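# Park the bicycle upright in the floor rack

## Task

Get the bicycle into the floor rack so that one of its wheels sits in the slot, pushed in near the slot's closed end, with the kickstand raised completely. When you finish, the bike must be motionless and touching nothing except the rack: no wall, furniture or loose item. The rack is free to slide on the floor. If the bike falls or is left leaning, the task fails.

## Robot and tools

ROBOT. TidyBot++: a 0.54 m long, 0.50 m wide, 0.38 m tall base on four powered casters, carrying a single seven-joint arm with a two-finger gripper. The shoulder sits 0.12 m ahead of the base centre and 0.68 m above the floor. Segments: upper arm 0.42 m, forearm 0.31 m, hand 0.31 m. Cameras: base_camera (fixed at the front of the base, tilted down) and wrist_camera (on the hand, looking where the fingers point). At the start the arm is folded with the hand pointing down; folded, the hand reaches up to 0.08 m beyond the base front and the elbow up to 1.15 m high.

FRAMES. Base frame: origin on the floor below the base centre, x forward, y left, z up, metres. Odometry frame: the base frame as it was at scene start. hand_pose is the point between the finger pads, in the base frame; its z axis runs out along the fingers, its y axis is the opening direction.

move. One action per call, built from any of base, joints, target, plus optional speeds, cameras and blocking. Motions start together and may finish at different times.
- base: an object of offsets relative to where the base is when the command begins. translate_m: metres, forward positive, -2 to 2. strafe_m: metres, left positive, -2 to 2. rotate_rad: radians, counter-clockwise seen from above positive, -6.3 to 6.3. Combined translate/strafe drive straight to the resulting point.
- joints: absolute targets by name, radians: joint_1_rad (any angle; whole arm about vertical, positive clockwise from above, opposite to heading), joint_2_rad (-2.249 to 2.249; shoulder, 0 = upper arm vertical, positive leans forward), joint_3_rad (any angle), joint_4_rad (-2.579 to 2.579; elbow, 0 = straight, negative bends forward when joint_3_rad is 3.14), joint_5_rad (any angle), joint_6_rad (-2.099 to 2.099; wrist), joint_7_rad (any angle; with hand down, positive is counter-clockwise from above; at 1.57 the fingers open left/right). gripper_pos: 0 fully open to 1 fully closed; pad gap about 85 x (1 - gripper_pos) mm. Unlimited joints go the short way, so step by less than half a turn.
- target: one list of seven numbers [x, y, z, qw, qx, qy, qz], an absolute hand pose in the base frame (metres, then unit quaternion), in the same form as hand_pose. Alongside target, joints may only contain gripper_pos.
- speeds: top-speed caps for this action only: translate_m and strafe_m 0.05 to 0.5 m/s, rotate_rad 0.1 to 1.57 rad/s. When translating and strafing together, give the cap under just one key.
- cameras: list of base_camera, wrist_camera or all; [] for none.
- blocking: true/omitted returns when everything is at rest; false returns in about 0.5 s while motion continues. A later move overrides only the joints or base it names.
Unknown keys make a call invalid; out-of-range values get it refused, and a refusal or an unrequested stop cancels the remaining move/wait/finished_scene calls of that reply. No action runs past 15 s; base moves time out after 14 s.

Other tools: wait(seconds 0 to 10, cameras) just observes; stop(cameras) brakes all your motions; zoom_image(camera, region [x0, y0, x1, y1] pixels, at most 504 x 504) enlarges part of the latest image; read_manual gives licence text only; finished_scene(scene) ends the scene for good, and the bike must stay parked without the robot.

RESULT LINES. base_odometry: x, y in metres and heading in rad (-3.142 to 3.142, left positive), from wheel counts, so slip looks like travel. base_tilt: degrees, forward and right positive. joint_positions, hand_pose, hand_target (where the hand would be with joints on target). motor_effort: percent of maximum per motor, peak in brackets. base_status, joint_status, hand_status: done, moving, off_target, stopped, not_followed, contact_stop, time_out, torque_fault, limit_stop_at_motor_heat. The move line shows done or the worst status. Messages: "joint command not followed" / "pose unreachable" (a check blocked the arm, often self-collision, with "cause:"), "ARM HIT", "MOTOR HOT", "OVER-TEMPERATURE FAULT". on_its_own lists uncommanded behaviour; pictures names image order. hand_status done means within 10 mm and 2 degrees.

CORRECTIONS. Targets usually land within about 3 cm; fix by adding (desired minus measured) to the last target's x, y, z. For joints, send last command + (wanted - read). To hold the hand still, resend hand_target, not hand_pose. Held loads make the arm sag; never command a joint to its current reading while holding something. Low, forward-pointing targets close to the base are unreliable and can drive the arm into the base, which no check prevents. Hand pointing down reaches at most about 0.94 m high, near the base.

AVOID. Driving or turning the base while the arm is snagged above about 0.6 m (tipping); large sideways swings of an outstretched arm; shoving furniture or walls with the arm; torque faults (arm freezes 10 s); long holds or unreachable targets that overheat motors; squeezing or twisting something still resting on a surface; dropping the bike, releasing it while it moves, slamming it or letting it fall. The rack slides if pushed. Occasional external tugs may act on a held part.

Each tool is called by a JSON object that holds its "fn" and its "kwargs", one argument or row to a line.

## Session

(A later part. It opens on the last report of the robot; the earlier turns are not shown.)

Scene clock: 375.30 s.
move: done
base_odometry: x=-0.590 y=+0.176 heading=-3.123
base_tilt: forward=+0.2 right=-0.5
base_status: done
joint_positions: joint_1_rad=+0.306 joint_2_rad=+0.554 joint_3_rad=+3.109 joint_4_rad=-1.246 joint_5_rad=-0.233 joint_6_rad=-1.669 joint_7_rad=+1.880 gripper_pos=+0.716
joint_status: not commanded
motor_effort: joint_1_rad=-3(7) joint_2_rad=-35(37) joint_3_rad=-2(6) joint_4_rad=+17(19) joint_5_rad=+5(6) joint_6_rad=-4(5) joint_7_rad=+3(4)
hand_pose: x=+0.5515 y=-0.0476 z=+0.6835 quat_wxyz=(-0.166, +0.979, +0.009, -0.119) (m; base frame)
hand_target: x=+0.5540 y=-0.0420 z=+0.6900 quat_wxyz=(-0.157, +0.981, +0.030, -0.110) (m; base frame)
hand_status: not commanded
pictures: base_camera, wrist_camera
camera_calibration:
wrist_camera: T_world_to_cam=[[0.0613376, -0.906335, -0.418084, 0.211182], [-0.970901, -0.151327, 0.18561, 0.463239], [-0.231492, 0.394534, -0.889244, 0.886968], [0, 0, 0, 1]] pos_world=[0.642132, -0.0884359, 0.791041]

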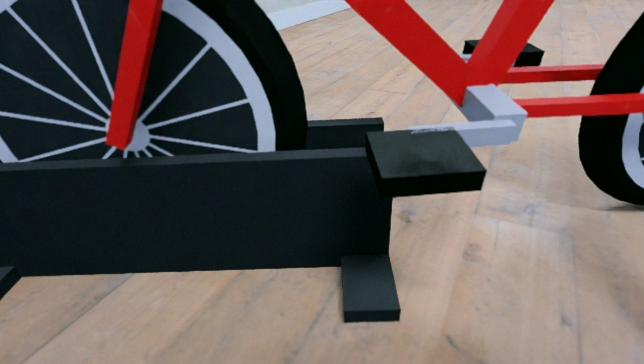

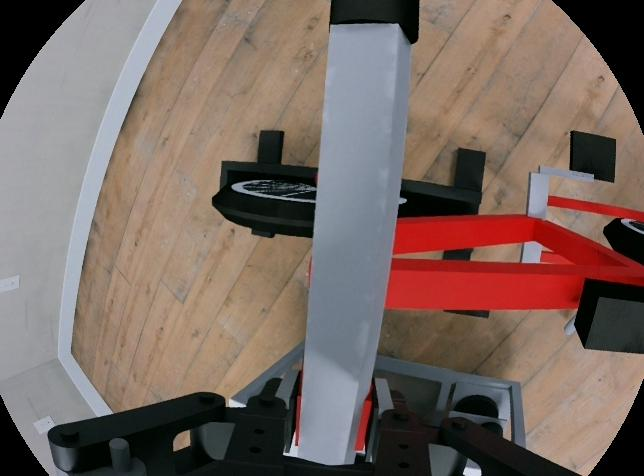

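{"fn": "move", "kwargs": {
  "base": {"strafe_m": 0.02},
  "speeds": {"strafe_m": 0.08}
}}

{"fn": "zoom_image", "kwargs": {
  "camera": "base_camera",
  "region": [0, 60, 500, 364]
}}

Scene clock: 377.67 s.
move: done
base_odometry: x=-0.590 y=+0.156 heading=-3.123
base_tilt: forward=+0.2 right=-0.5
base_status: done
joint_positions: joint_1_rad=+0.323 joint_2_rad=+0.553 joint_3_rad=+3.112 joint_4_rad=-1.245 joint_5_rad=-0.224 joint_6_rad=-1.669 joint_7_rad=+1.882 gripper_pos=+0.716
joint_status: not commanded
motor_effort: joint_1_rad=-5(8) joint_2_rad=-33(36) joint_3_rad=-4(6) joint_4_rad=+15(17) joint_5_rad=+1(5) joint_6_rad=-4(5) joint_7_rad=-1(3)
hand_pose: x=+0.5500 y=-0.0588 z=+0.6833 quat_wxyz=(-0.162, +0.980, +0.001, -0.117) (m; base frame)
hand_target: x=+0.5540 y=-0.0420 z=+0.6900 quat_wxyz=(-0.157, +0.981, +0.030, -0.110) (m; base frame)
hand_status: not commanded
pictures: base_camera, wrist_camera
camera_calibration:
wrist_camera: T_world_to_cam=[[0.0470776, -0.911236, -0.409185, 0.202501], [-0.973132, -0.134267, 0.187046, 0.461347], [-0.225384, 0.389385, -0.893074, 0.889891], [0, 0, 0, 1]] pos_world=[0.639985, -0.10004, 0.791306]

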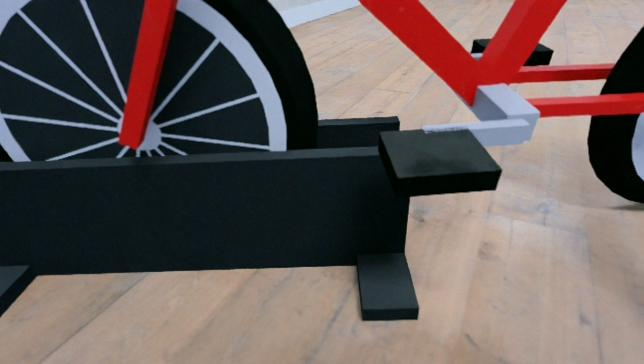

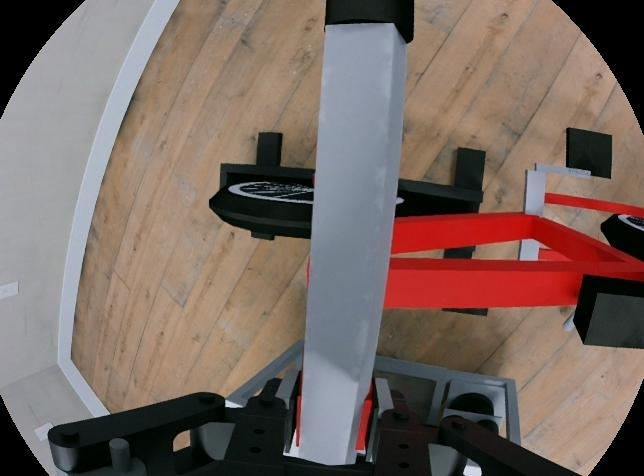

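Scaled by 1.008.

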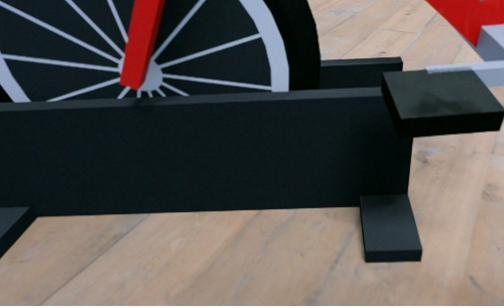

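{"fn": "move", "kwargs": {
  "target": [0.525, -0.055, 0.684, -0.1515, 0.984, 0.02, -0.090]
}}

Scene clock: 379.50 s.
move: off_target
base_odometry: x=-0.590 y=+0.156 heading=-3.123
base_tilt: forward=+0.2 right=-0.5
base_status: not commanded
joint_positions: joint_1_rad=+0.331 joint_2_rad=+0.484 joint_3_rad=+3.118 joint_4_rad=-1.364 joint_5_rad=-0.225 joint_6_rad=-1.607 joint_7_rad=+1.894 gripper_pos=+0.716
joint_status: not commanded
motor_effort: joint_1_rad=-2(6) joint_2_rad=-32(35) joint_3_rad=-3(5) joint_4_rad=+14(15) joint_5_rad=+3(4) joint_6_rad=-6(7) joint_7_rad=-1(2)
hand_pose: x=+0.5254 y=-0.0557 z=+0.6808 quat_wxyz=(-0.159, +0.981, -0.006, -0.111) (m; base frame)
hand_target: x=+0.5250 y=-0.0550 z=+0.6840 quat_wxyz=(-0.152, +0.984, +0.020, -0.090) (m; base frame)
hand_status: off_target (0.003 m and 3.9 deg from the pose sent, 0.025 m and 4.0 deg at the start)
pictures: base_camera, wrist_camera
camera_calibration:
wrist_camera: T_world_to_cam=[[0.0375394, -0.914753, -0.402265, 0.205534], [-0.977064, -0.118038, 0.177239, 0.447921], [-0.209612, 0.386385, -0.898203, 0.875867], [0, 0, 0, 1]] pos_world=[0.613524, -0.0975375, 0.789997]

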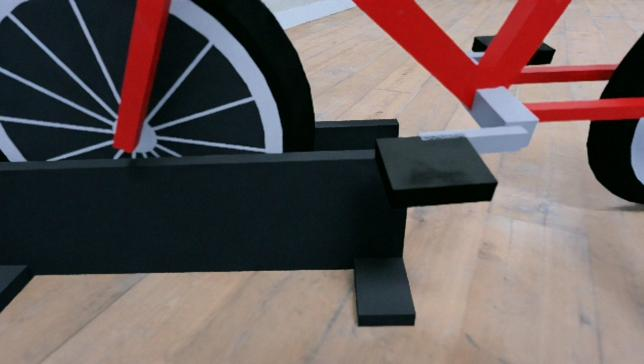

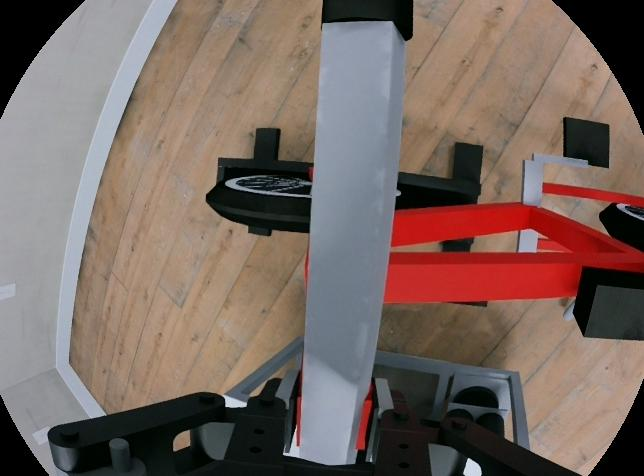

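{"fn": "move", "kwargs": {
  "target": [0.500, -0.055, 0.682, -0.1480, 0.985, 0.015, -0.070]
}}

Scene clock: 380.77 s.
move: off_target
base_odometry: x=-0.590 y=+0.156 heading=-3.123
base_tilt: forward=+0.2 right=-0.5
base_status: not commanded
joint_positions: joint_1_rad=+0.331 joint_2_rad=+0.406 joint_3_rad=+3.142 joint_4_rad=-1.493 joint_5_rad=-0.233 joint_6_rad=-1.532 joint_7_rad=+1.925 gripper_pos=+0.716
joint_status: not commanded
motor_effort: joint_1_rad=-3(4) joint_2_rad=-31(33) joint_3_rad=-2(3) joint_4_rad=+14(15) joint_5_rad=+4(5) joint_6_rad=-6(7) joint_7_rad=+0(2)
hand_pose: x=+0.4999 y=-0.0537 z=+0.6768 quat_wxyz=(-0.156, +0.983, -0.010, -0.096) (m; base frame)
hand_target: x=+0.5000 y=-0.0550 z=+0.6820 quat_wxyz=(-0.148, +0.986, +0.015, -0.070) (m; base frame)
hand_status: off_target (0.005 m and 4.2 deg from the pose sent, 0.025 m and 5.4 deg at the start)
pictures: base_camera, wrist_camera
camera_calibration:
wrist_camera: T_world_to_cam=[[0.0385236, -0.918714, -0.39304, 0.199828], [-0.98289, -0.105738, 0.150821, 0.445442], [-0.18012, 0.380504, -0.907068, 0.857129], [0, 0, 0, 1]] pos_world=[0.584509, -0.0954563, 0.788833]

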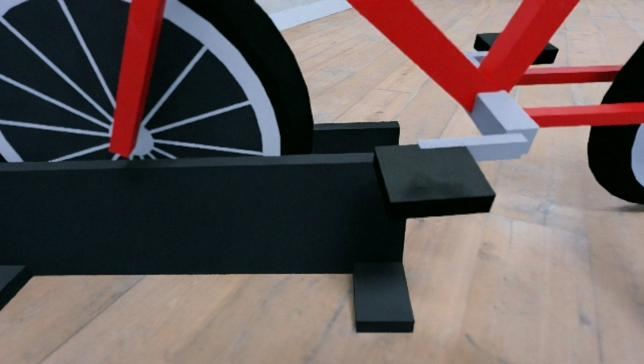

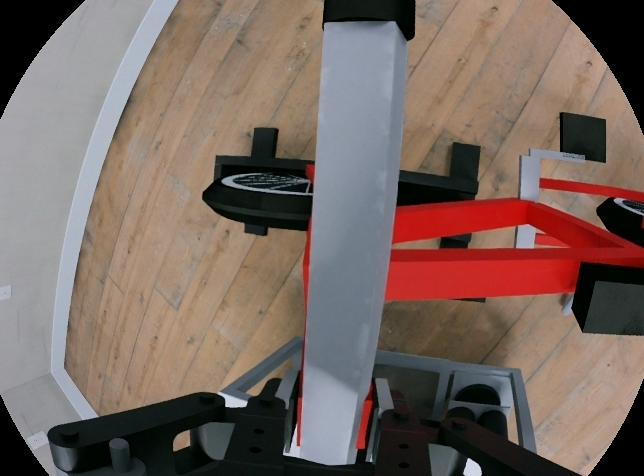

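{"fn": "move", "kwargs": {
  "target": [0.510, -0.055, 0.680, -0.1480, 0.985, 0.015, -0.075],
  "cameras": []
}}

{"fn": "move", "kwargs": {
  "joints": {"gripper_pos": 0}
}}

Scene clock: 382.87 s.
move: off_target
base_odometry: x=-0.590 y=+0.156 heading=-3.123
base_tilt: forward=+0.2 right=-0.5
base_status: not commanded
joint_positions: joint_1_rad=+0.331 joint_2_rad=+0.409 joint_3_rad=+3.142 joint_4_rad=-1.488 joint_5_rad=-0.235 joint_6_rad=-1.532 joint_7_rad=+1.925 gripper_pos=+0.716
joint_status: not commanded
motor_effort: joint_1_rad=-2(3) joint_2_rad=-28(31) joint_3_rad=-1(2) joint_4_rad=+17(18) joint_5_rad=+3(6) joint_6_rad=-1(6) joint_7_rad=-1(1)
hand_pose: x=+0.5021 y=-0.0538 z=+0.6769 quat_wxyz=(-0.156, +0.983, -0.010, -0.095) (m; base frame)
hand_target: x=+0.5100 y=-0.0550 z=+0.6800 quat_wxyz=(-0.148, +0.986, +0.015, -0.075) (m; base frame)
hand_status: off_target (0.009 m and 3.8 deg from the pose sent, 0.011 m and 3.8 deg at the start)
pictures: none
No camera images: "cameras" was empty.

Scene clock: 383.97 s.
move: done
base_odometry: x=-0.590 y=+0.156 heading=-3.123
base_tilt: forward=+0.2 right=-0.5
base_status: not commanded
joint_positions: joint_1_rad=+0.323 joint_2_rad=+0.408 joint_3_rad=+3.142 joint_4_rad=-1.488 joint_5_rad=-0.233 joint_6_rad=-1.532 joint_7_rad=+1.925 gripper_pos=+0.000
joint_status: all done
motor_effort: joint_1_rad=+1(3) joint_2_rad=-28(32) joint_3_rad=-1(2) joint_4_rad=+15(20) joint_5_rad=-2(4) joint_6_rad=-2(3) joint_7_rad=+1(1)
hand_pose: x=+0.5022 y=-0.0515 z=+0.6771 quat_wxyz=(-0.155, +0.983, -0.006, -0.095) (m; base frame)
hand_target: x=+0.5100 y=-0.0550 z=+0.6800 quat_wxyz=(-0.148, +0.986, +0.015, -0.075) (m; base frame)
hand_status: not commanded
pictures: base_camera, wrist_camera
camera_calibration:
wrist_camera: T_world_to_cam=[[0.0467095, -0.918904, -0.391707, 0.196802], [-0.982492, -0.113064, 0.148078, 0.449172], [-0.180357, 0.377932, -0.908096, 0.857658], [0, 0, 0, 1]] pos_world=[0.5868, -0.0925092, 0.789412]

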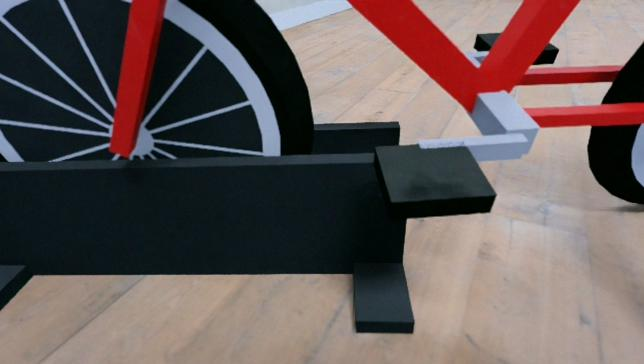

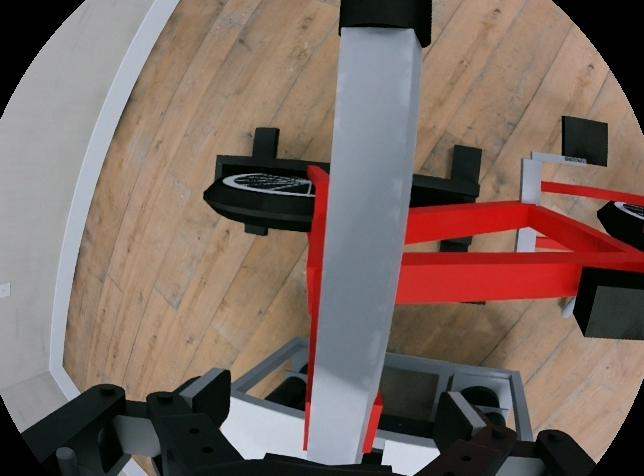

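{"fn": "move", "kwargs": {
  "target": [0.505, -0.09, 0.79, -0.1480, 0.985, 0.015, -0.075],
  "cameras": []
}}

{"fn": "move", "kwargs": {
  "joints": {"joint_1_rad": 0, "joint_2_rad": -0.6, "joint_3_rad": 3.14, "joint_4_rad": -2.1, "joint_5_rad": 0, "joint_6_rad": -1.0, "joint_7_rad": 1.57},
  "cameras": []
}}

{"fn": "move", "kwargs": {
  "base": {"translate_m": -0.15, "strafe_m": -0.45}
}}

Scene clock: 386.13 s.
move: off_target
base_odometry: x=-0.590 y=+0.156 heading=-3.123
base_tilt: forward=+0.2 right=-0.5
base_status: not commanded
joint_positions: joint_1_rad=+0.367 joint_2_rad=+0.392 joint_3_rad=+3.150 joint_4_rad=-1.173 joint_5_rad=-0.233 joint_6_rad=-1.804 joint_7_rad=+1.925 gripper_pos=+0.000
joint_status: not commanded
motor_effort: joint_1_rad=+0(1) joint_2_rad=-28(30) joint_3_rad=-1(1) joint_4_rad=+16(17) joint_5_rad=-1(3) joint_6_rad=-2(3) joint_7_rad=+1(1)
hand_pose: x=+0.5219 y=-0.0818 z=+0.7772 quat_wxyz=(-0.146, +0.987, +0.004, -0.065) (m; base frame)
hand_target: x=+0.5050 y=-0.0900 z=+0.7900 quat_wxyz=(-0.148, +0.986, +0.015, -0.075) (m; base frame)
hand_status: off_target (0.023 m and 1.8 deg from the pose sent, 0.119 m and 3.4 deg at the start)
pictures: none
No camera images: "cameras" was empty.

Scene clock: 388.73 s.
move: done
base_odometry: x=-0.590 y=+0.156 heading=-3.123
base_tilt: forward=+0.2 right=-0.5
base_status: not commanded
joint_positions: joint_1_rad=+0.013 joint_2_rad=-0.589 joint_3_rad=+3.150 joint_4_rad=-2.074 joint_5_rad=-0.041 joint_6_rad=-1.057 joint_7_rad=+1.640 gripper_pos=+0.000
joint_status: all done
motor_effort: joint_1_rad=+1(2) joint_2_rad=+3(30) joint_3_rad=+0(2) joint_4_rad=+20(22) joint_5_rad=+1(3) joint_6_rad=+5(6) joint_7_rad=+1(2)
hand_pose: x=+0.3744 y=+0.0068 z=+0.8020 quat_wxyz=(-0.009, +0.955, +0.018, +0.296) (m; base frame)
hand_target: x=+0.3813 y=+0.0018 z=+0.8019 quat_wxyz=(+0.000, +0.949, +0.000, +0.315) (m; base frame)
hand_status: not commanded
pictures: none
No camera images: "cameras" was empty.

Scene clock: 391.00 s.
move: done
base_odometry: x=-0.448 y=+0.609 heading=-3.124
base_tilt: forward=+0.2 right=-0.6
base_status: done
joint_positions: joint_1_rad=+0.012 joint_2_rad=-0.591 joint_3_rad=+3.150 joint_4_rad=-2.074 joint_5_rad=-0.035 joint_6_rad=-1.054 joint_7_rad=+1.639 gripper_pos=+0.000
joint_status: not commanded
motor_effort: joint_1_rad=+1(1) joint_2_rad=+2(3) joint_3_rad=+1(2) joint_4_rad=+21(22) joint_5_rad=+0(1) joint_6_rad=+4(6) joint_7_rad=+1(1)
hand_pose: x=+0.3748 y=+0.0053 z=+0.8029 quat_wxyz=(-0.006, +0.954, +0.019, +0.298) (m; base frame)
hand_target: x=+0.3813 y=+0.0018 z=+0.8019 quat_wxyz=(+0.000, +0.949, +0.000, +0.315) (m; base frame)
hand_status: not commanded
pictures: base_camera, wrist_camera
camera_calibration:
wrist_camera: T_world_to_cam=[[0.16801, -0.985772, -0.0050517, -0.0513163], [-0.807329, -0.134653, -0.574533, 0.826408], [0.565679, 0.100606, -0.818466, 0.577271], [0, 0, 0, 1]] pos_world=[0.349255, 0.0026152, 0.947016]

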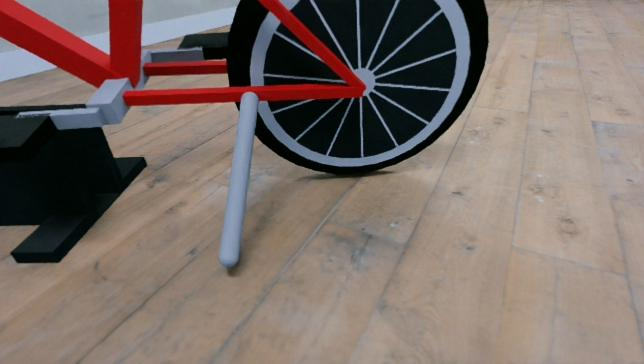

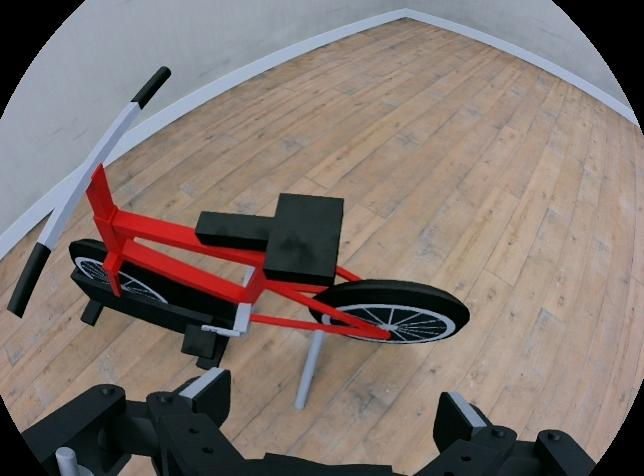

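{"fn": "move", "kwargs": {
  "base": {"translate_m": -0.15},
  "joints": {"gripper_pos": 1.0},
  "cameras": []
}}

{"fn": "move", "kwargs": {
  "target": [0.55, 0.15, 0.40, 0, 0.907, 0, 0.421]
}}

Scene clock: 402.93 s.
move: done
base_odometry: x=-0.298 y=+0.612 heading=-3.123
base_tilt: forward=+0.2 right=-0.5
base_status: done
joint_positions: joint_1_rad=+0.012 joint_2_rad=-0.601 joint_3_rad=+3.150 joint_4_rad=-2.075 joint_5_rad=-0.035 joint_6_rad=-1.051 joint_7_rad=+1.639 gripper_pos=+0.999
joint_status: all done
motor_effort: joint_1_rad=+0(1) joint_2_rad=+2(4) joint_3_rad=+0(1) joint_4_rad=+21(22) joint_5_rad=+0(2) joint_6_rad=+5(6) joint_7_rad=+1(1)
hand_pose: x=+0.3741 y=+0.0053 z=+0.8053 quat_wxyz=(-0.006, +0.953, +0.019, +0.304) (m; base frame)
hand_target: x=+0.3813 y=+0.0018 z=+0.8019 quat_wxyz=(+0.000, +0.949, +0.000, +0.315) (m; base frame)
hand_status: not commanded
pictures: none
No camera images: "cameras" was empty.

Scene clock: 406.27 s.
move: off_target
base_odometry: x=-0.298 y=+0.612 heading=-3.123
base_tilt: forward=+0.2 right=-0.5
base_status: not commanded
joint_positions: joint_1_rad=-0.734 joint_2_rad=+1.042 joint_3_rad=+3.235 joint_4_rad=-2.467 joint_5_rad=-0.437 joint_6_rad=+1.090 joint_7_rad=+1.286 gripper_pos=+0.999
joint_status: not commanded
motor_effort: joint_1_rad=+0(2) joint_2_rad=-27(29) joint_3_rad=+2(3) joint_4_rad=-2(21) joint_5_rad=-1(2) joint_6_rad=+6(7) joint_7_rad=+1(1)
hand_pose: x=+0.5425 y=+0.1669 z=+0.3865 quat_wxyz=(-0.005, +0.918, +0.036, +0.396) (m; base frame)
hand_target: x=+0.5500 y=+0.1500 z=+0.4000 quat_wxyz=(+0.000, +0.907, +0.000, +0.421) (m; base frame)
hand_status: off_target (0.023 m and 5.2 deg from the pose sent, 0.465 m and 14.6 deg at the start)
pictures: base_camera, wrist_camera
camera_calibration:
wrist_camera: T_world_to_cam=[[0.196327, -0.979601, 0.0428594, 0.0428153], [-0.666138, -0.165324, -0.727274, 0.731863], [0.719524, 0.114234, -0.685008, -0.0119734], [0, 0, 0, 1]] pos_world=[0.487732, 0.164304, 0.522228]

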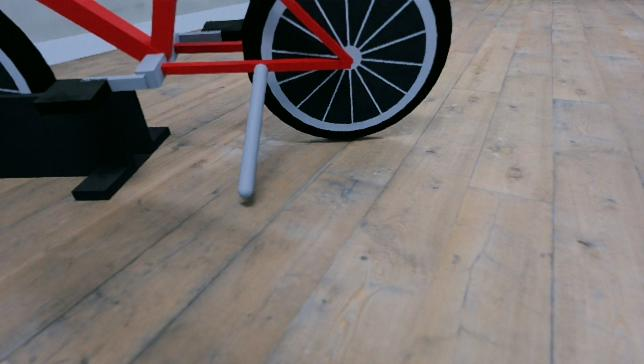

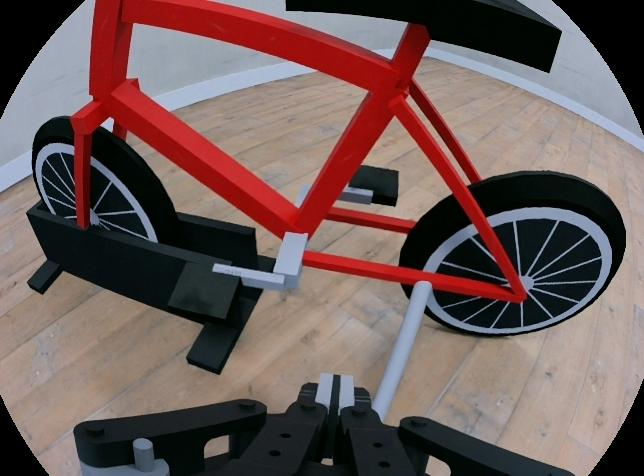

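{"fn": "move", "kwargs": {
  "target": [0.615, 0.153, 0.20, 0, 0.907, 0, 0.421]
}}

Scene clock: 409.93 s.
move: off_target
base_odometry: x=-0.298 y=+0.612 heading=-3.123
base_tilt: forward=+0.2 right=-0.5
base_status: not commanded
joint_positions: joint_1_rad=-0.613 joint_2_rad=+1.546 joint_3_rad=+3.235 joint_4_rad=-2.012 joint_5_rad=-0.438 joint_6_rad=+1.126 joint_7_rad=+1.285 gripper_pos=+0.999
joint_status: not commanded
motor_effort: joint_1_rad=+1(2) joint_2_rad=-31(34) joint_3_rad=+3(3) joint_4_rad=-4(4) joint_5_rad=-1(3) joint_6_rad=+6(7) joint_7_rad=+1(1)
hand_pose: x=+0.6003 y=+0.1361 z=+0.1916 quat_wxyz=(+0.025, +0.918, +0.009, +0.396) (m; base frame)
hand_target: x=+0.6150 y=+0.1530 z=+0.2000 quat_wxyz=(+0.000, +0.907, +0.000, +0.421) (m; base frame)
hand_status: off_target (0.024 m and 4.3 deg from the pose sent, 0.201 m and 5.2 deg at the start)
pictures: base_camera, wrist_camera
camera_calibration:
wrist_camera: T_world_to_cam=[[0.123491, -0.989511, 0.0749578, 0.0486063], [-0.675747, -0.139168, -0.723877, 0.625049], [0.726716, 0.0387395, -0.685845, -0.177384], [0, 0, 0, 1]] pos_world=[0.54528, 0.141955, 0.327158]

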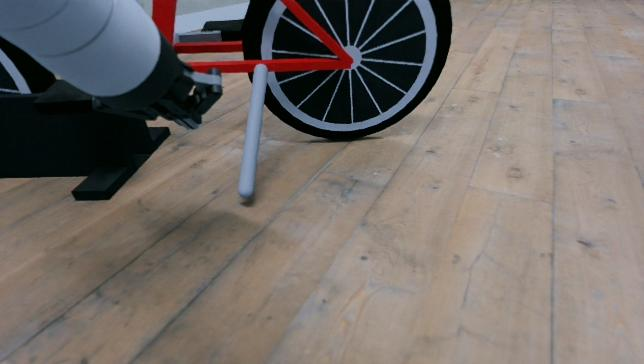

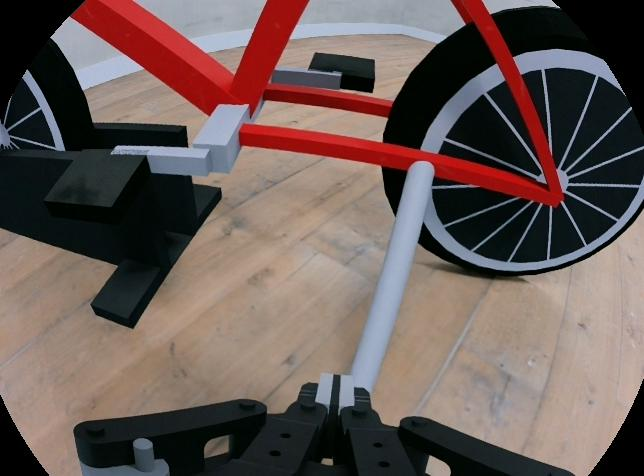

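{"fn": "move", "kwargs": {
  "target": [0.635, 0.182, 0.185, 0, 0.907, 0, 0.421],
  "cameras": []
}}

{"fn": "move", "kwargs": {
  "target": [0.738, 0.180, 0.100, 0, 0.907, 0, 0.421]
}}

Scene clock: 411.73 s.
move: off_target
base_odometry: x=-0.298 y=+0.612 heading=-3.123
base_tilt: forward=+0.2 right=-0.5
base_status: not commanded
joint_positions: joint_1_rad=-0.654 joint_2_rad=+1.550 joint_3_rad=+3.235 joint_4_rad=-1.888 joint_5_rad=-0.450 joint_6_rad=+1.107 joint_7_rad=+1.285 gripper_pos=+0.999
joint_status: not commanded
motor_effort: joint_1_rad=+1(2) joint_2_rad=-33(35) joint_3_rad=+3(4) joint_4_rad=-2(3) joint_5_rad=-1(3) joint_6_rad=+7(7) joint_7_rad=+1(1)
hand_pose: x=+0.6395 y=+0.1885 z=+0.1959 quat_wxyz=(-0.011, +0.901, +0.012, +0.434) (m; base frame)
hand_target: x=+0.6350 y=+0.1820 z=+0.1850 quat_wxyz=(+0.000, +0.907, +0.000, +0.421) (m; base frame)
hand_status: off_target (0.013 m and 2.5 deg from the pose sent, 0.058 m and 4.3 deg at the start)
pictures: none
No camera images: "cameras" was empty.

Scene clock: 413.40 s.
move: off_target
base_odometry: x=-0.298 y=+0.612 heading=-3.124
base_tilt: forward=+0.2 right=-0.5
base_status: not commanded
joint_positions: joint_1_rad=-0.529 joint_2_rad=+1.723 joint_3_rad=+3.235 joint_4_rad=-1.417 joint_5_rad=-0.450 joint_6_rad=+0.868 joint_7_rad=+1.383 gripper_pos=+0.999
joint_status: not commanded
motor_effort: joint_1_rad=+1(2) joint_2_rad=-38(40) joint_3_rad=+3(4) joint_4_rad=+4(5) joint_5_rad=+0(2) joint_6_rad=+7(8) joint_7_rad=+1(1)
hand_pose: x=+0.7388 y=+0.1927 z=+0.1132 quat_wxyz=(-0.024, +0.898, -0.025, +0.440) (m; base frame)
hand_target: x=+0.7380 y=+0.1800 z=+0.1000 quat_wxyz=(+0.000, +0.907, +0.000, +0.421) (m; base frame)
hand_status: off_target (0.018 m and 4.7 deg from the pose sent, 0.138 m and 2.5 deg at the start)
pictures: base_camera, wrist_camera
camera_calibration:
wrist_camera: T_world_to_cam=[[0.100018, -0.994521, -0.0304137, 0.123602], [-0.603819, -0.0363742, -0.796291, 0.60511], [0.790822, 0.0980082, -0.604149, -0.402007], [0, 0, 0, 1]] pos_world=[0.67093, 0.184335, 0.242731]

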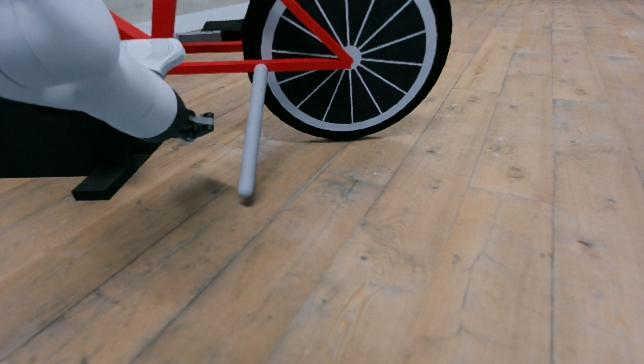

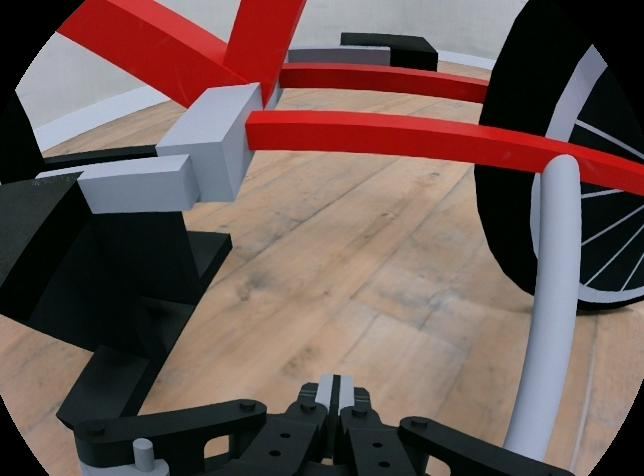

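{"fn": "move", "kwargs": {
  "target": [0.724, 0.095, 0.076, 0, 0.907, 0, 0.421],
  "cameras": ["base_camera"]
}}

{"fn": "move", "kwargs": {
  "target": [0.725, 0.020, 0.078, 0, 0.907, 0, 0.421]
}}

Scene clock: 416.80 s.
move: off_target
base_odometry: x=-0.298 y=+0.612 heading=-3.124
base_tilt: forward=+0.2 right=-0.5
base_status: not commanded
joint_positions: joint_1_rad=-0.320 joint_2_rad=+1.778 joint_3_rad=+3.211 joint_4_rad=-1.427 joint_5_rad=-0.273 joint_6_rad=+0.908 joint_7_rad=+1.397 gripper_pos=+0.999
joint_status: not commanded
motor_effort: joint_1_rad=+2(8) joint_2_rad=-35(39) joint_3_rad=+3(8) joint_4_rad=+2(5) joint_5_rad=-1(7) joint_6_rad=+6(7) joint_7_rad=+1(1)
hand_pose: x=+0.7352 y=+0.1015 z=+0.0803 quat_wxyz=(-0.012, +0.907, -0.034, +0.421) (m; base frame)
hand_target: x=+0.7240 y=+0.0950 z=+0.0760 quat_wxyz=(+0.000, +0.907, +0.000, +0.421) (m; base frame)
hand_status: off_target (0.014 m and 4.1 deg from the pose sent, 0.106 m and 4.7 deg at the start)
pictures: base_camera

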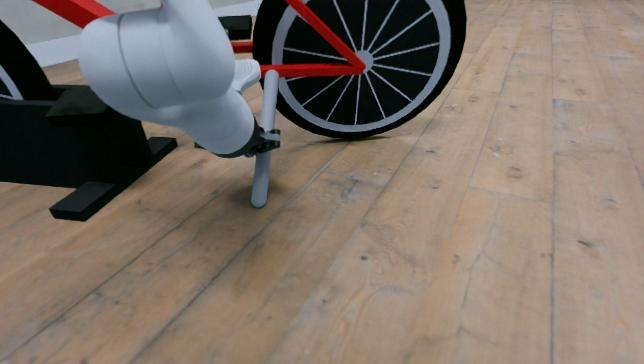

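Scene clock: 418.40 s.
move: off_target
base_odometry: x=-0.298 y=+0.612 heading=-3.123
base_tilt: forward=+0.2 right=-0.5
base_status: not commanded
joint_positions: joint_1_rad=-0.135 joint_2_rad=+1.778 joint_3_rad=+3.142 joint_4_rad=-1.456 joint_5_rad=-0.045 joint_6_rad=+0.960 joint_7_rad=+1.453 gripper_pos=+0.999
joint_status: not commanded
motor_effort: joint_1_rad=+10(13) joint_2_rad=-34(37) joint_3_rad=+6(9) joint_4_rad=+0(4) joint_5_rad=-4(9) joint_6_rad=+4(7) joint_7_rad=+1(1)
hand_pose: x=+0.7347 y=+0.0731 z=+0.0809 quat_wxyz=(-0.042, +0.907, -0.012, +0.418) (m; base frame)
hand_target: x=+0.7250 y=+0.0200 z=+0.0780 quat_wxyz=(+0.000, +0.907, +0.000, +0.421) (m; base frame)
hand_status: off_target (0.054 m and 5.0 deg from the pose sent, 0.082 m and 4.1 deg at the start)
pictures: base_camera, wrist_camera
camera_calibration:
wrist_camera: T_world_to_cam=[[0.13898, -0.988737, -0.0555261, -0.0229644], [-0.637549, -0.0464296, -0.76901, 0.595776], [0.75777, 0.142278, -0.636821, -0.382862], [0, 0, 0, 1]] pos_world=[0.673149, 0.0594286, 0.213068]

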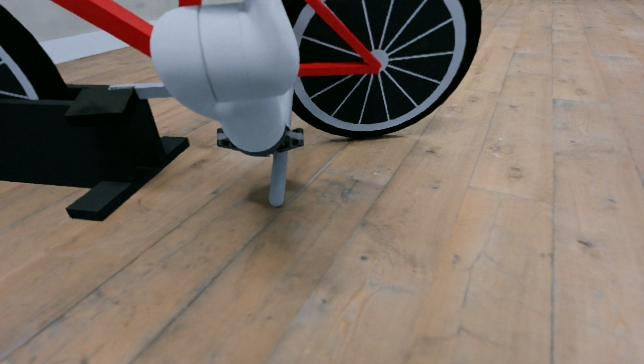

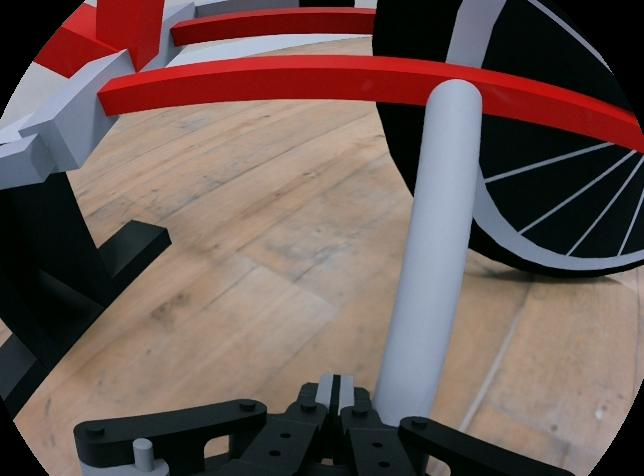

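{"fn": "move", "kwargs": {
  "target": [0.70, 0.13, 0.10, 0, 0.907, 0, 0.421],
  "cameras": []
}}

{"fn": "move", "kwargs": {
  "target": [0.56, 0.15, 0.36, 0, 0.907, 0, 0.421]
}}

Scene clock: 430.47 s.
move: off_target
base_odometry: x=-0.298 y=+0.612 heading=-3.124
base_tilt: forward=+0.2 right=-0.5
base_status: not commanded
joint_positions: joint_1_rad=-0.414 joint_2_rad=+1.755 joint_3_rad=+3.187 joint_4_rad=-1.536 joint_5_rad=-0.293 joint_6_rad=+0.961 joint_7_rad=+1.453 gripper_pos=+0.999
joint_status: not commanded
motor_effort: joint_1_rad=+1(10) joint_2_rad=-36(37) joint_3_rad=+2(6) joint_4_rad=+1(3) joint_5_rad=-1(6) joint_6_rad=+7(7) joint_7_rad=+1(1)
hand_pose: x=+0.6899 y=+0.1476 z=+0.0840 quat_wxyz=(-0.011, +0.914, +0.024, +0.404) (m; base frame)
hand_target: x=+0.7000 y=+0.1300 z=+0.1000 quat_wxyz=(+0.000, +0.907, +0.000, +0.421) (m; base frame)
hand_status: off_target (0.026 m and 3.6 deg from the pose sent, 0.069 m and 5.0 deg at the start)
pictures: none
No camera images: "cameras" was empty.

Scene clock: 432.60 s.
move: off_target
base_odometry: x=-0.298 y=+0.612 heading=-3.124
base_tilt: forward=+0.2 right=-0.5
base_status: not commanded
joint_positions: joint_1_rad=-0.705 joint_2_rad=+1.192 joint_3_rad=+3.223 joint_4_rad=-2.397 joint_5_rad=-0.421 joint_6_rad=+1.143 joint_7_rad=+1.269 gripper_pos=+0.999
joint_status: not commanded
motor_effort: joint_1_rad=+0(2) joint_2_rad=-29(37) joint_3_rad=+3(3) joint_4_rad=-5(5) joint_5_rad=-2(2) joint_6_rad=+6(7) joint_7_rad=+1(1)
hand_pose: x=+0.5449 y=+0.1602 z=+0.3347 quat_wxyz=(+0.003, +0.922, +0.038, +0.385) (m; base frame)
hand_target: x=+0.5600 y=+0.1500 z=+0.3600 quat_wxyz=(+0.000, +0.907, +0.000, +0.421) (m; base frame)
hand_status: off_target (0.031 m and 6.2 deg from the pose sent, 0.305 m and 3.6 deg at the start)
pictures: base_camera, wrist_camera
camera_calibration:
wrist_camera: T_world_to_cam=[[0.193589, -0.979546, 0.0548902, 0.0354121], [-0.682504, -0.174654, -0.709708, 0.699233], [0.704778, 0.0999291, -0.702355, -0.0322216], [0, 0, 0, 1]] pos_world=[0.493083, 0.160031, 0.471676]

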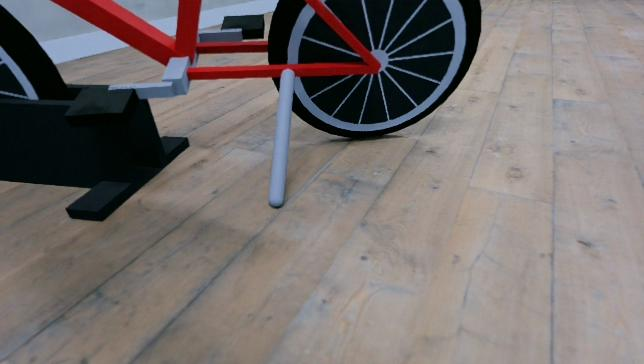

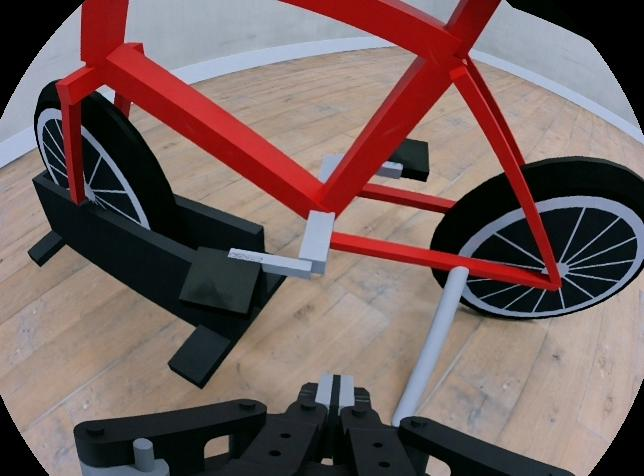

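{"fn": "move", "kwargs": {
  "joints": {"joint_1_rad": 0, "joint_2_rad": -0.6, "joint_3_rad": 3.14, "joint_4_rad": -2.1, "joint_5_rad": 0, "joint_6_rad": -1.0, "joint_7_rad": 1.57},
  "cameras": []
}}

{"fn": "move", "kwargs": {
  "base": {"strafe_m": -0.85},
  "cameras": []
}}

{"fn": "move", "kwargs": {
  "base": {"translate_m": 0.75, "rotate_rad": 1.55}
}}

Scene clock: 436.83 s.
move: done
base_odometry: x=-0.298 y=+0.612 heading=-3.124
base_tilt: forward=+0.2 right=-0.5
base_status: not commanded
joint_positions: joint_1_rad=-0.013 joint_2_rad=-0.591 joint_3_rad=+3.164 joint_4_rad=-2.116 joint_5_rad=-0.041 joint_6_rad=-0.939 joint_7_rad=+1.501 gripper_pos=+0.999
joint_status: all done
motor_effort: joint_1_rad=+1(2) joint_2_rad=+1(31) joint_3_rad=+0(3) joint_4_rad=+21(22) joint_5_rad=+1(3) joint_6_rad=+5(7) joint_7_rad=+1(2)
hand_pose: x=+0.3940 y=+0.0086 z=+0.8035 quat_wxyz=(-0.036, +0.942, -0.044, +0.331) (m; base frame)
hand_target: x=+0.3813 y=+0.0018 z=+0.8019 quat_wxyz=(+0.000, +0.949, +0.000, +0.315) (m; base frame)
hand_status: not commanded
pictures: none
No camera images: "cameras" was empty.

Scene clock: 439.90 s.
move: done
base_odometry: x=-0.313 y=+1.462 heading=-3.124
base_tilt: forward=+0.2 right=-0.5
base_status: done
joint_positions: joint_1_rad=-0.012 joint_2_rad=-0.591 joint_3_rad=+3.158 joint_4_rad=-2.115 joint_5_rad=-0.036 joint_6_rad=-0.941 joint_7_rad=+1.501 gripper_pos=+0.999
joint_status: not commanded
motor_effort: joint_1_rad=+1(2) joint_2_rad=+1(3) joint_3_rad=+0(1) joint_4_rad=+22(22) joint_5_rad=+1(1) joint_6_rad=+6(6) joint_7_rad=+1(1)
hand_pose: x=+0.3935 y=+0.0090 z=+0.8033 quat_wxyz=(-0.033, +0.942, -0.040, +0.330) (m; base frame)
hand_target: x=+0.3813 y=+0.0018 z=+0.8019 quat_wxyz=(+0.000, +0.949, +0.000, +0.315) (m; base frame)
hand_status: not commanded
pictures: none
No camera images: "cameras" was empty.

Scene clock: 443.07 s.
move: done
base_odometry: x=-1.063 y=+1.449 heading=-1.573
base_tilt: forward=+0.2 right=-0.5
base_status: done
joint_positions: joint_1_rad=-0.009 joint_2_rad=-0.595 joint_3_rad=+3.157 joint_4_rad=-2.115 joint_5_rad=-0.033 joint_6_rad=-0.943 joint_7_rad=+1.501 gripper_pos=+0.999
joint_status: not commanded
motor_effort: joint_1_rad=+0(2) joint_2_rad=+3(4) joint_3_rad=+1(1) joint_4_rad=+22(22) joint_5_rad=+1(2) joint_6_rad=+5(6) joint_7_rad=+1(1)
hand_pose: x=+0.3926 y=+0.0077 z=+0.8043 quat_wxyz=(-0.031, +0.942, -0.040, +0.332) (m; base frame)
hand_target: x=+0.3813 y=+0.0018 z=+0.8019 quat_wxyz=(+0.000, +0.949, +0.000, +0.315) (m; base frame)
hand_status: not commanded
pictures: base_camera, wrist_camera
camera_calibration:
wrist_camera: T_world_to_cam=[[0.0733016, -0.994129, -0.0795903, 0.0452692], [-0.771931, -0.00602541, -0.635677, 0.876159], [0.631466, 0.108034, -0.767841, 0.50156], [0, 0, 0, 1]] pos_world=[0.356299, -0.00390308, 0.945676]

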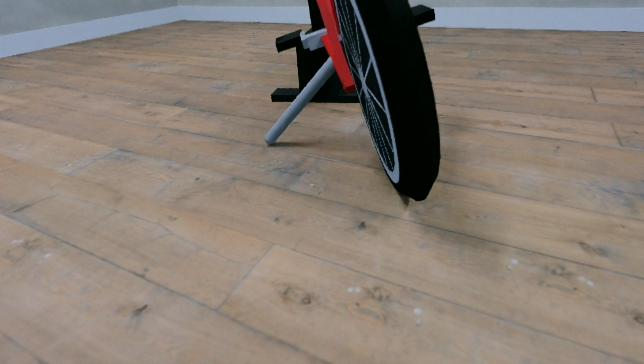

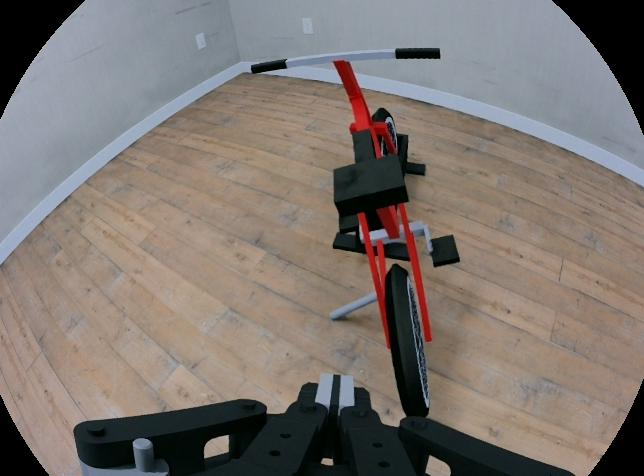

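{"fn": "move", "kwargs": {
  "base": {"translate_m": 0.21},
  "speeds": {"translate_m": 0.2}
}}

Scene clock: 445.97 s.
move: done
base_odometry: x=-1.064 y=+1.239 heading=-1.573
base_tilt: forward=+0.2 right=-0.5
base_status: done
joint_positions: joint_1_rad=-0.009 joint_2_rad=-0.597 joint_3_rad=+3.157 joint_4_rad=-2.114 joint_5_rad=-0.033 joint_6_rad=-0.945 joint_7_rad=+1.501 gripper_pos=+0.999
joint_status: not commanded
motor_effort: joint_1_rad=+0(1) joint_2_rad=+2(4) joint_3_rad=+1(1) joint_4_rad=+22(22) joint_5_rad=+0(2) joint_6_rad=+6(6) joint_7_rad=+1(1)
hand_pose: x=+0.3922 y=+0.0077 z=+0.8047 quat_wxyz=(-0.031, +0.942, -0.040, +0.332) (m; base frame)
hand_target: x=+0.3813 y=+0.0018 z=+0.8019 quat_wxyz=(+0.000, +0.949, +0.000, +0.315) (m; base frame)
hand_status: not commanded
pictures: base_camera, wrist_camera
camera_calibration:
wrist_camera: T_world_to_cam=[[0.0734618, -0.994124, -0.0795053, 0.0452066], [-0.771395, -0.00611252, -0.636327, 0.876466], [0.632102, 0.108076, -0.767311, 0.501459], [0, 0, 0, 1]] pos_world=[0.355807, -0.00389719, 0.946088]

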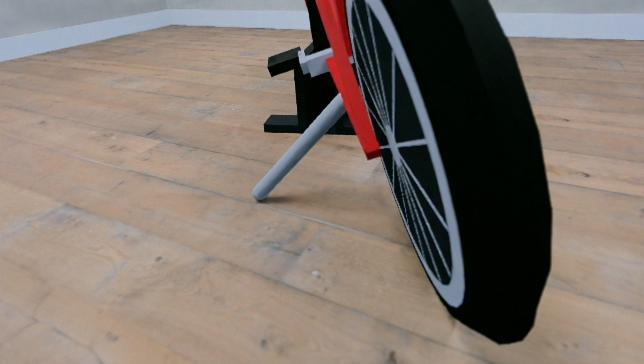

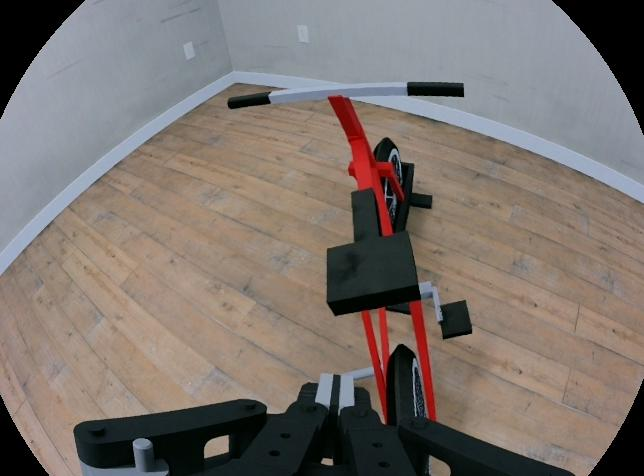

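{"fn": "move", "kwargs": {
  "target": [0.58, 0.22, 0.45, 0.153, 0.691, -0.629, 0.321]
}}

Scene clock: 452.27 s.
move: off_target
base_odometry: x=-1.064 y=+1.239 heading=-1.573
base_tilt: forward=+0.2 right=-0.6
base_status: not commanded
joint_positions: joint_1_rad=+1.759 joint_2_rad=-1.618 joint_3_rad=+1.708 joint_4_rad=-1.415 joint_5_rad=-0.920 joint_6_rad=-1.336 joint_7_rad=+0.149 gripper_pos=+0.999
joint_status: not commanded
motor_effort: joint_1_rad=+0(4) joint_2_rad=+38(39) joint_3_rad=+19(20) joint_4_rad=-2(22) joint_5_rad=+7(7) joint_6_rad=+3(8) joint_7_rad=+1(1)
hand_pose: x=+0.5953 y=+0.2047 z=+0.4725 quat_wxyz=(+0.161, +0.703, -0.595, +0.355) (m; base frame)
hand_target: x=+0.5800 y=+0.2200 z=+0.4500 quat_wxyz=(+0.153, +0.691, -0.629, +0.321) (m; base frame)
hand_status: off_target (0.031 m and 5.7 deg from the pose sent, 0.454 m and 77.8 deg at the start)
pictures: base_camera, wrist_camera
camera_calibration:
wrist_camera: T_world_to_cam=[[-0.915205, -0.361866, -0.17735, 0.705047], [-0.133538, 0.687544, -0.713758, 0.337799], [0.380221, -0.629552, -0.677567, 0.35538], [0, 0, 0, 1]] pos_world=[0.555248, 0.246611, 0.60694]

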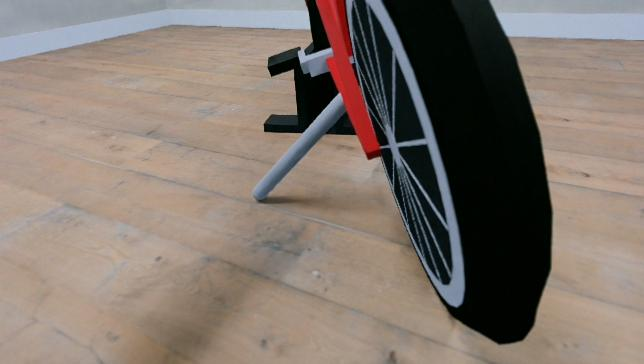

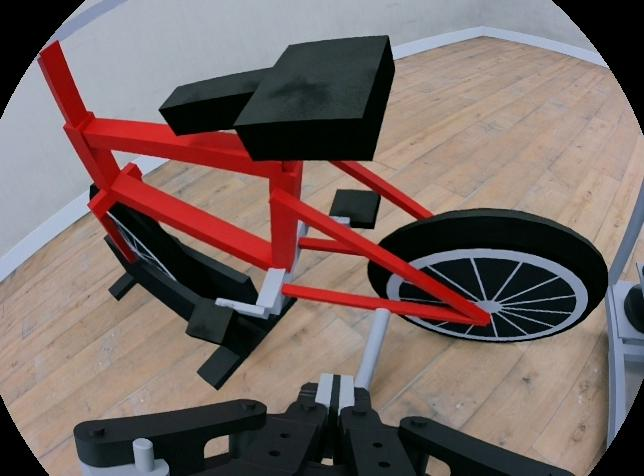

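{"fn": "move", "kwargs": {

}}

Scene clock: 456.83 s.
base_odometry: x=-1.064 y=+1.239 heading=-1.573
base_tilt: forward=+0.2 right=-0.5
base_status: not commanded
joint_positions: joint_1_rad=+1.759 joint_2_rad=-1.618 joint_3_rad=+1.708 joint_4_rad=-1.415 joint_5_rad=-0.921 joint_6_rad=-1.338 joint_7_rad=+0.147 gripper_pos=+0.999
joint_status: not commanded
motor_effort: joint_1_rad=+0(4) joint_2_rad=+37(39) joint_3_rad=+18(20) joint_4_rad=+0(22) joint_5_rad=+7(7) joint_6_rad=+2(8) joint_7_rad=+1(1)
hand_pose: x=+0.5949 y=+0.2048 z=+0.4722 quat_wxyz=(+0.161, +0.702, -0.596, +0.355) (m; base frame)
hand_target: x=+0.5800 y=+0.2200 z=+0.4500 quat_wxyz=(+0.153, +0.691, -0.629, +0.321) (m; base frame)
hand_status: off_target (0.031 m and 5.6 deg from the pose sent, 0.454 m and 77.8 deg at the start)
pictures: base_camera, wrist_camera
camera_calibration:
wrist_camera: T_world_to_cam=[[-0.915881, -0.35988, -0.177899, 0.704959], [-0.132252, 0.688885, -0.712704, 0.335878], [0.37904, -0.629224, -0.678532, 0.356507], [0, 0, 0, 1]] pos_world=[0.554949, 0.246643, 0.606695]

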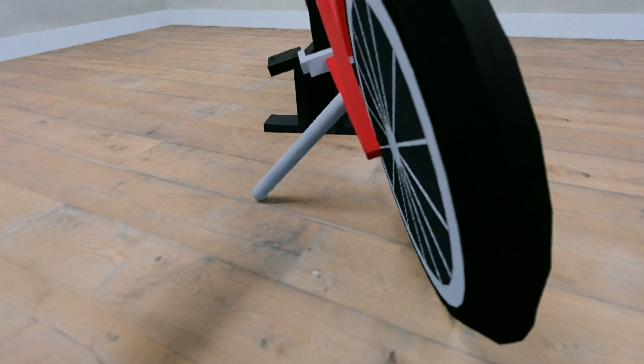

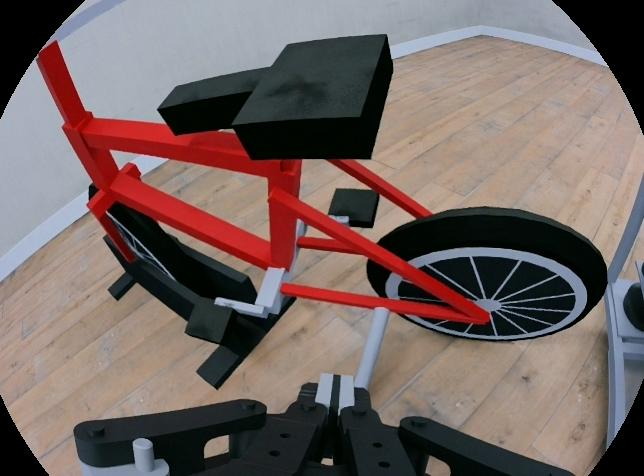

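{"fn": "move", "kwargs": {
  "target": [0.70, 0.145, 0.20, 0.153, 0.691, -0.629, 0.321]
}}

Scene clock: 460.40 s.
move: off_target
base_odometry: x=-1.064 y=+1.239 heading=-1.573
base_tilt: forward=+0.2 right=-0.6
base_status: not commanded
joint_positions: joint_1_rad=+2.141 joint_2_rad=-1.977 joint_3_rad=+1.584 joint_4_rad=-0.956 joint_5_rad=-1.101 joint_6_rad=-1.213 joint_7_rad=-0.113 gripper_pos=+0.999
joint_status: not commanded
motor_effort: joint_1_rad=+0(3) joint_2_rad=+41(44) joint_3_rad=+15(18) joint_4_rad=-7(8) joint_5_rad=+7(7) joint_6_rad=+0(3) joint_7_rad=+1(1)
hand_pose: x=+0.6866 y=+0.1187 z=+0.2159 quat_wxyz=(+0.204, +0.697, -0.605, +0.326) (m; base frame)
hand_target: x=+0.7000 y=+0.1450 z=+0.2000 quat_wxyz=(+0.153, +0.691, -0.629, +0.321) (m; base frame)
hand_status: off_target (0.033 m and 6.5 deg from the pose sent, 0.298 m and 5.6 deg at the start)
pictures: base_camera, wrist_camera
camera_calibration:
wrist_camera: T_world_to_cam=[[-0.946887, -0.308488, -0.0907723, 0.708757], [-0.15303, 0.680557, -0.716536, 0.240784], [0.282819, -0.664588, -0.691619, 0.166763], [0, 0, 0, 1]] pos_world=[0.660797, 0.165605, 0.352202]

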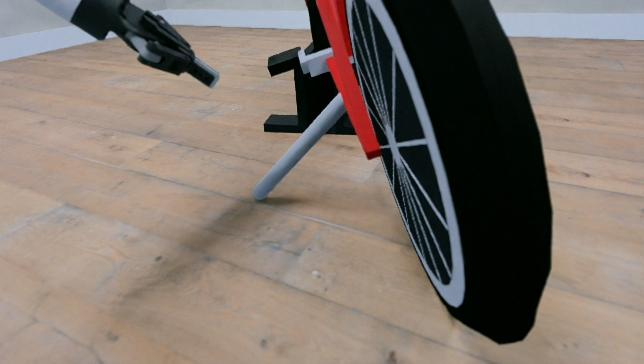

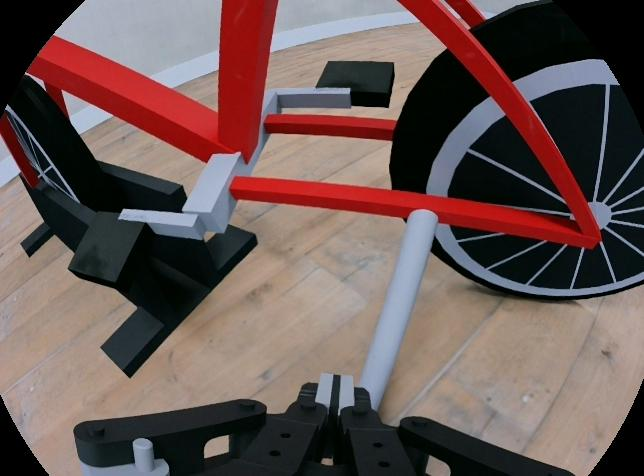

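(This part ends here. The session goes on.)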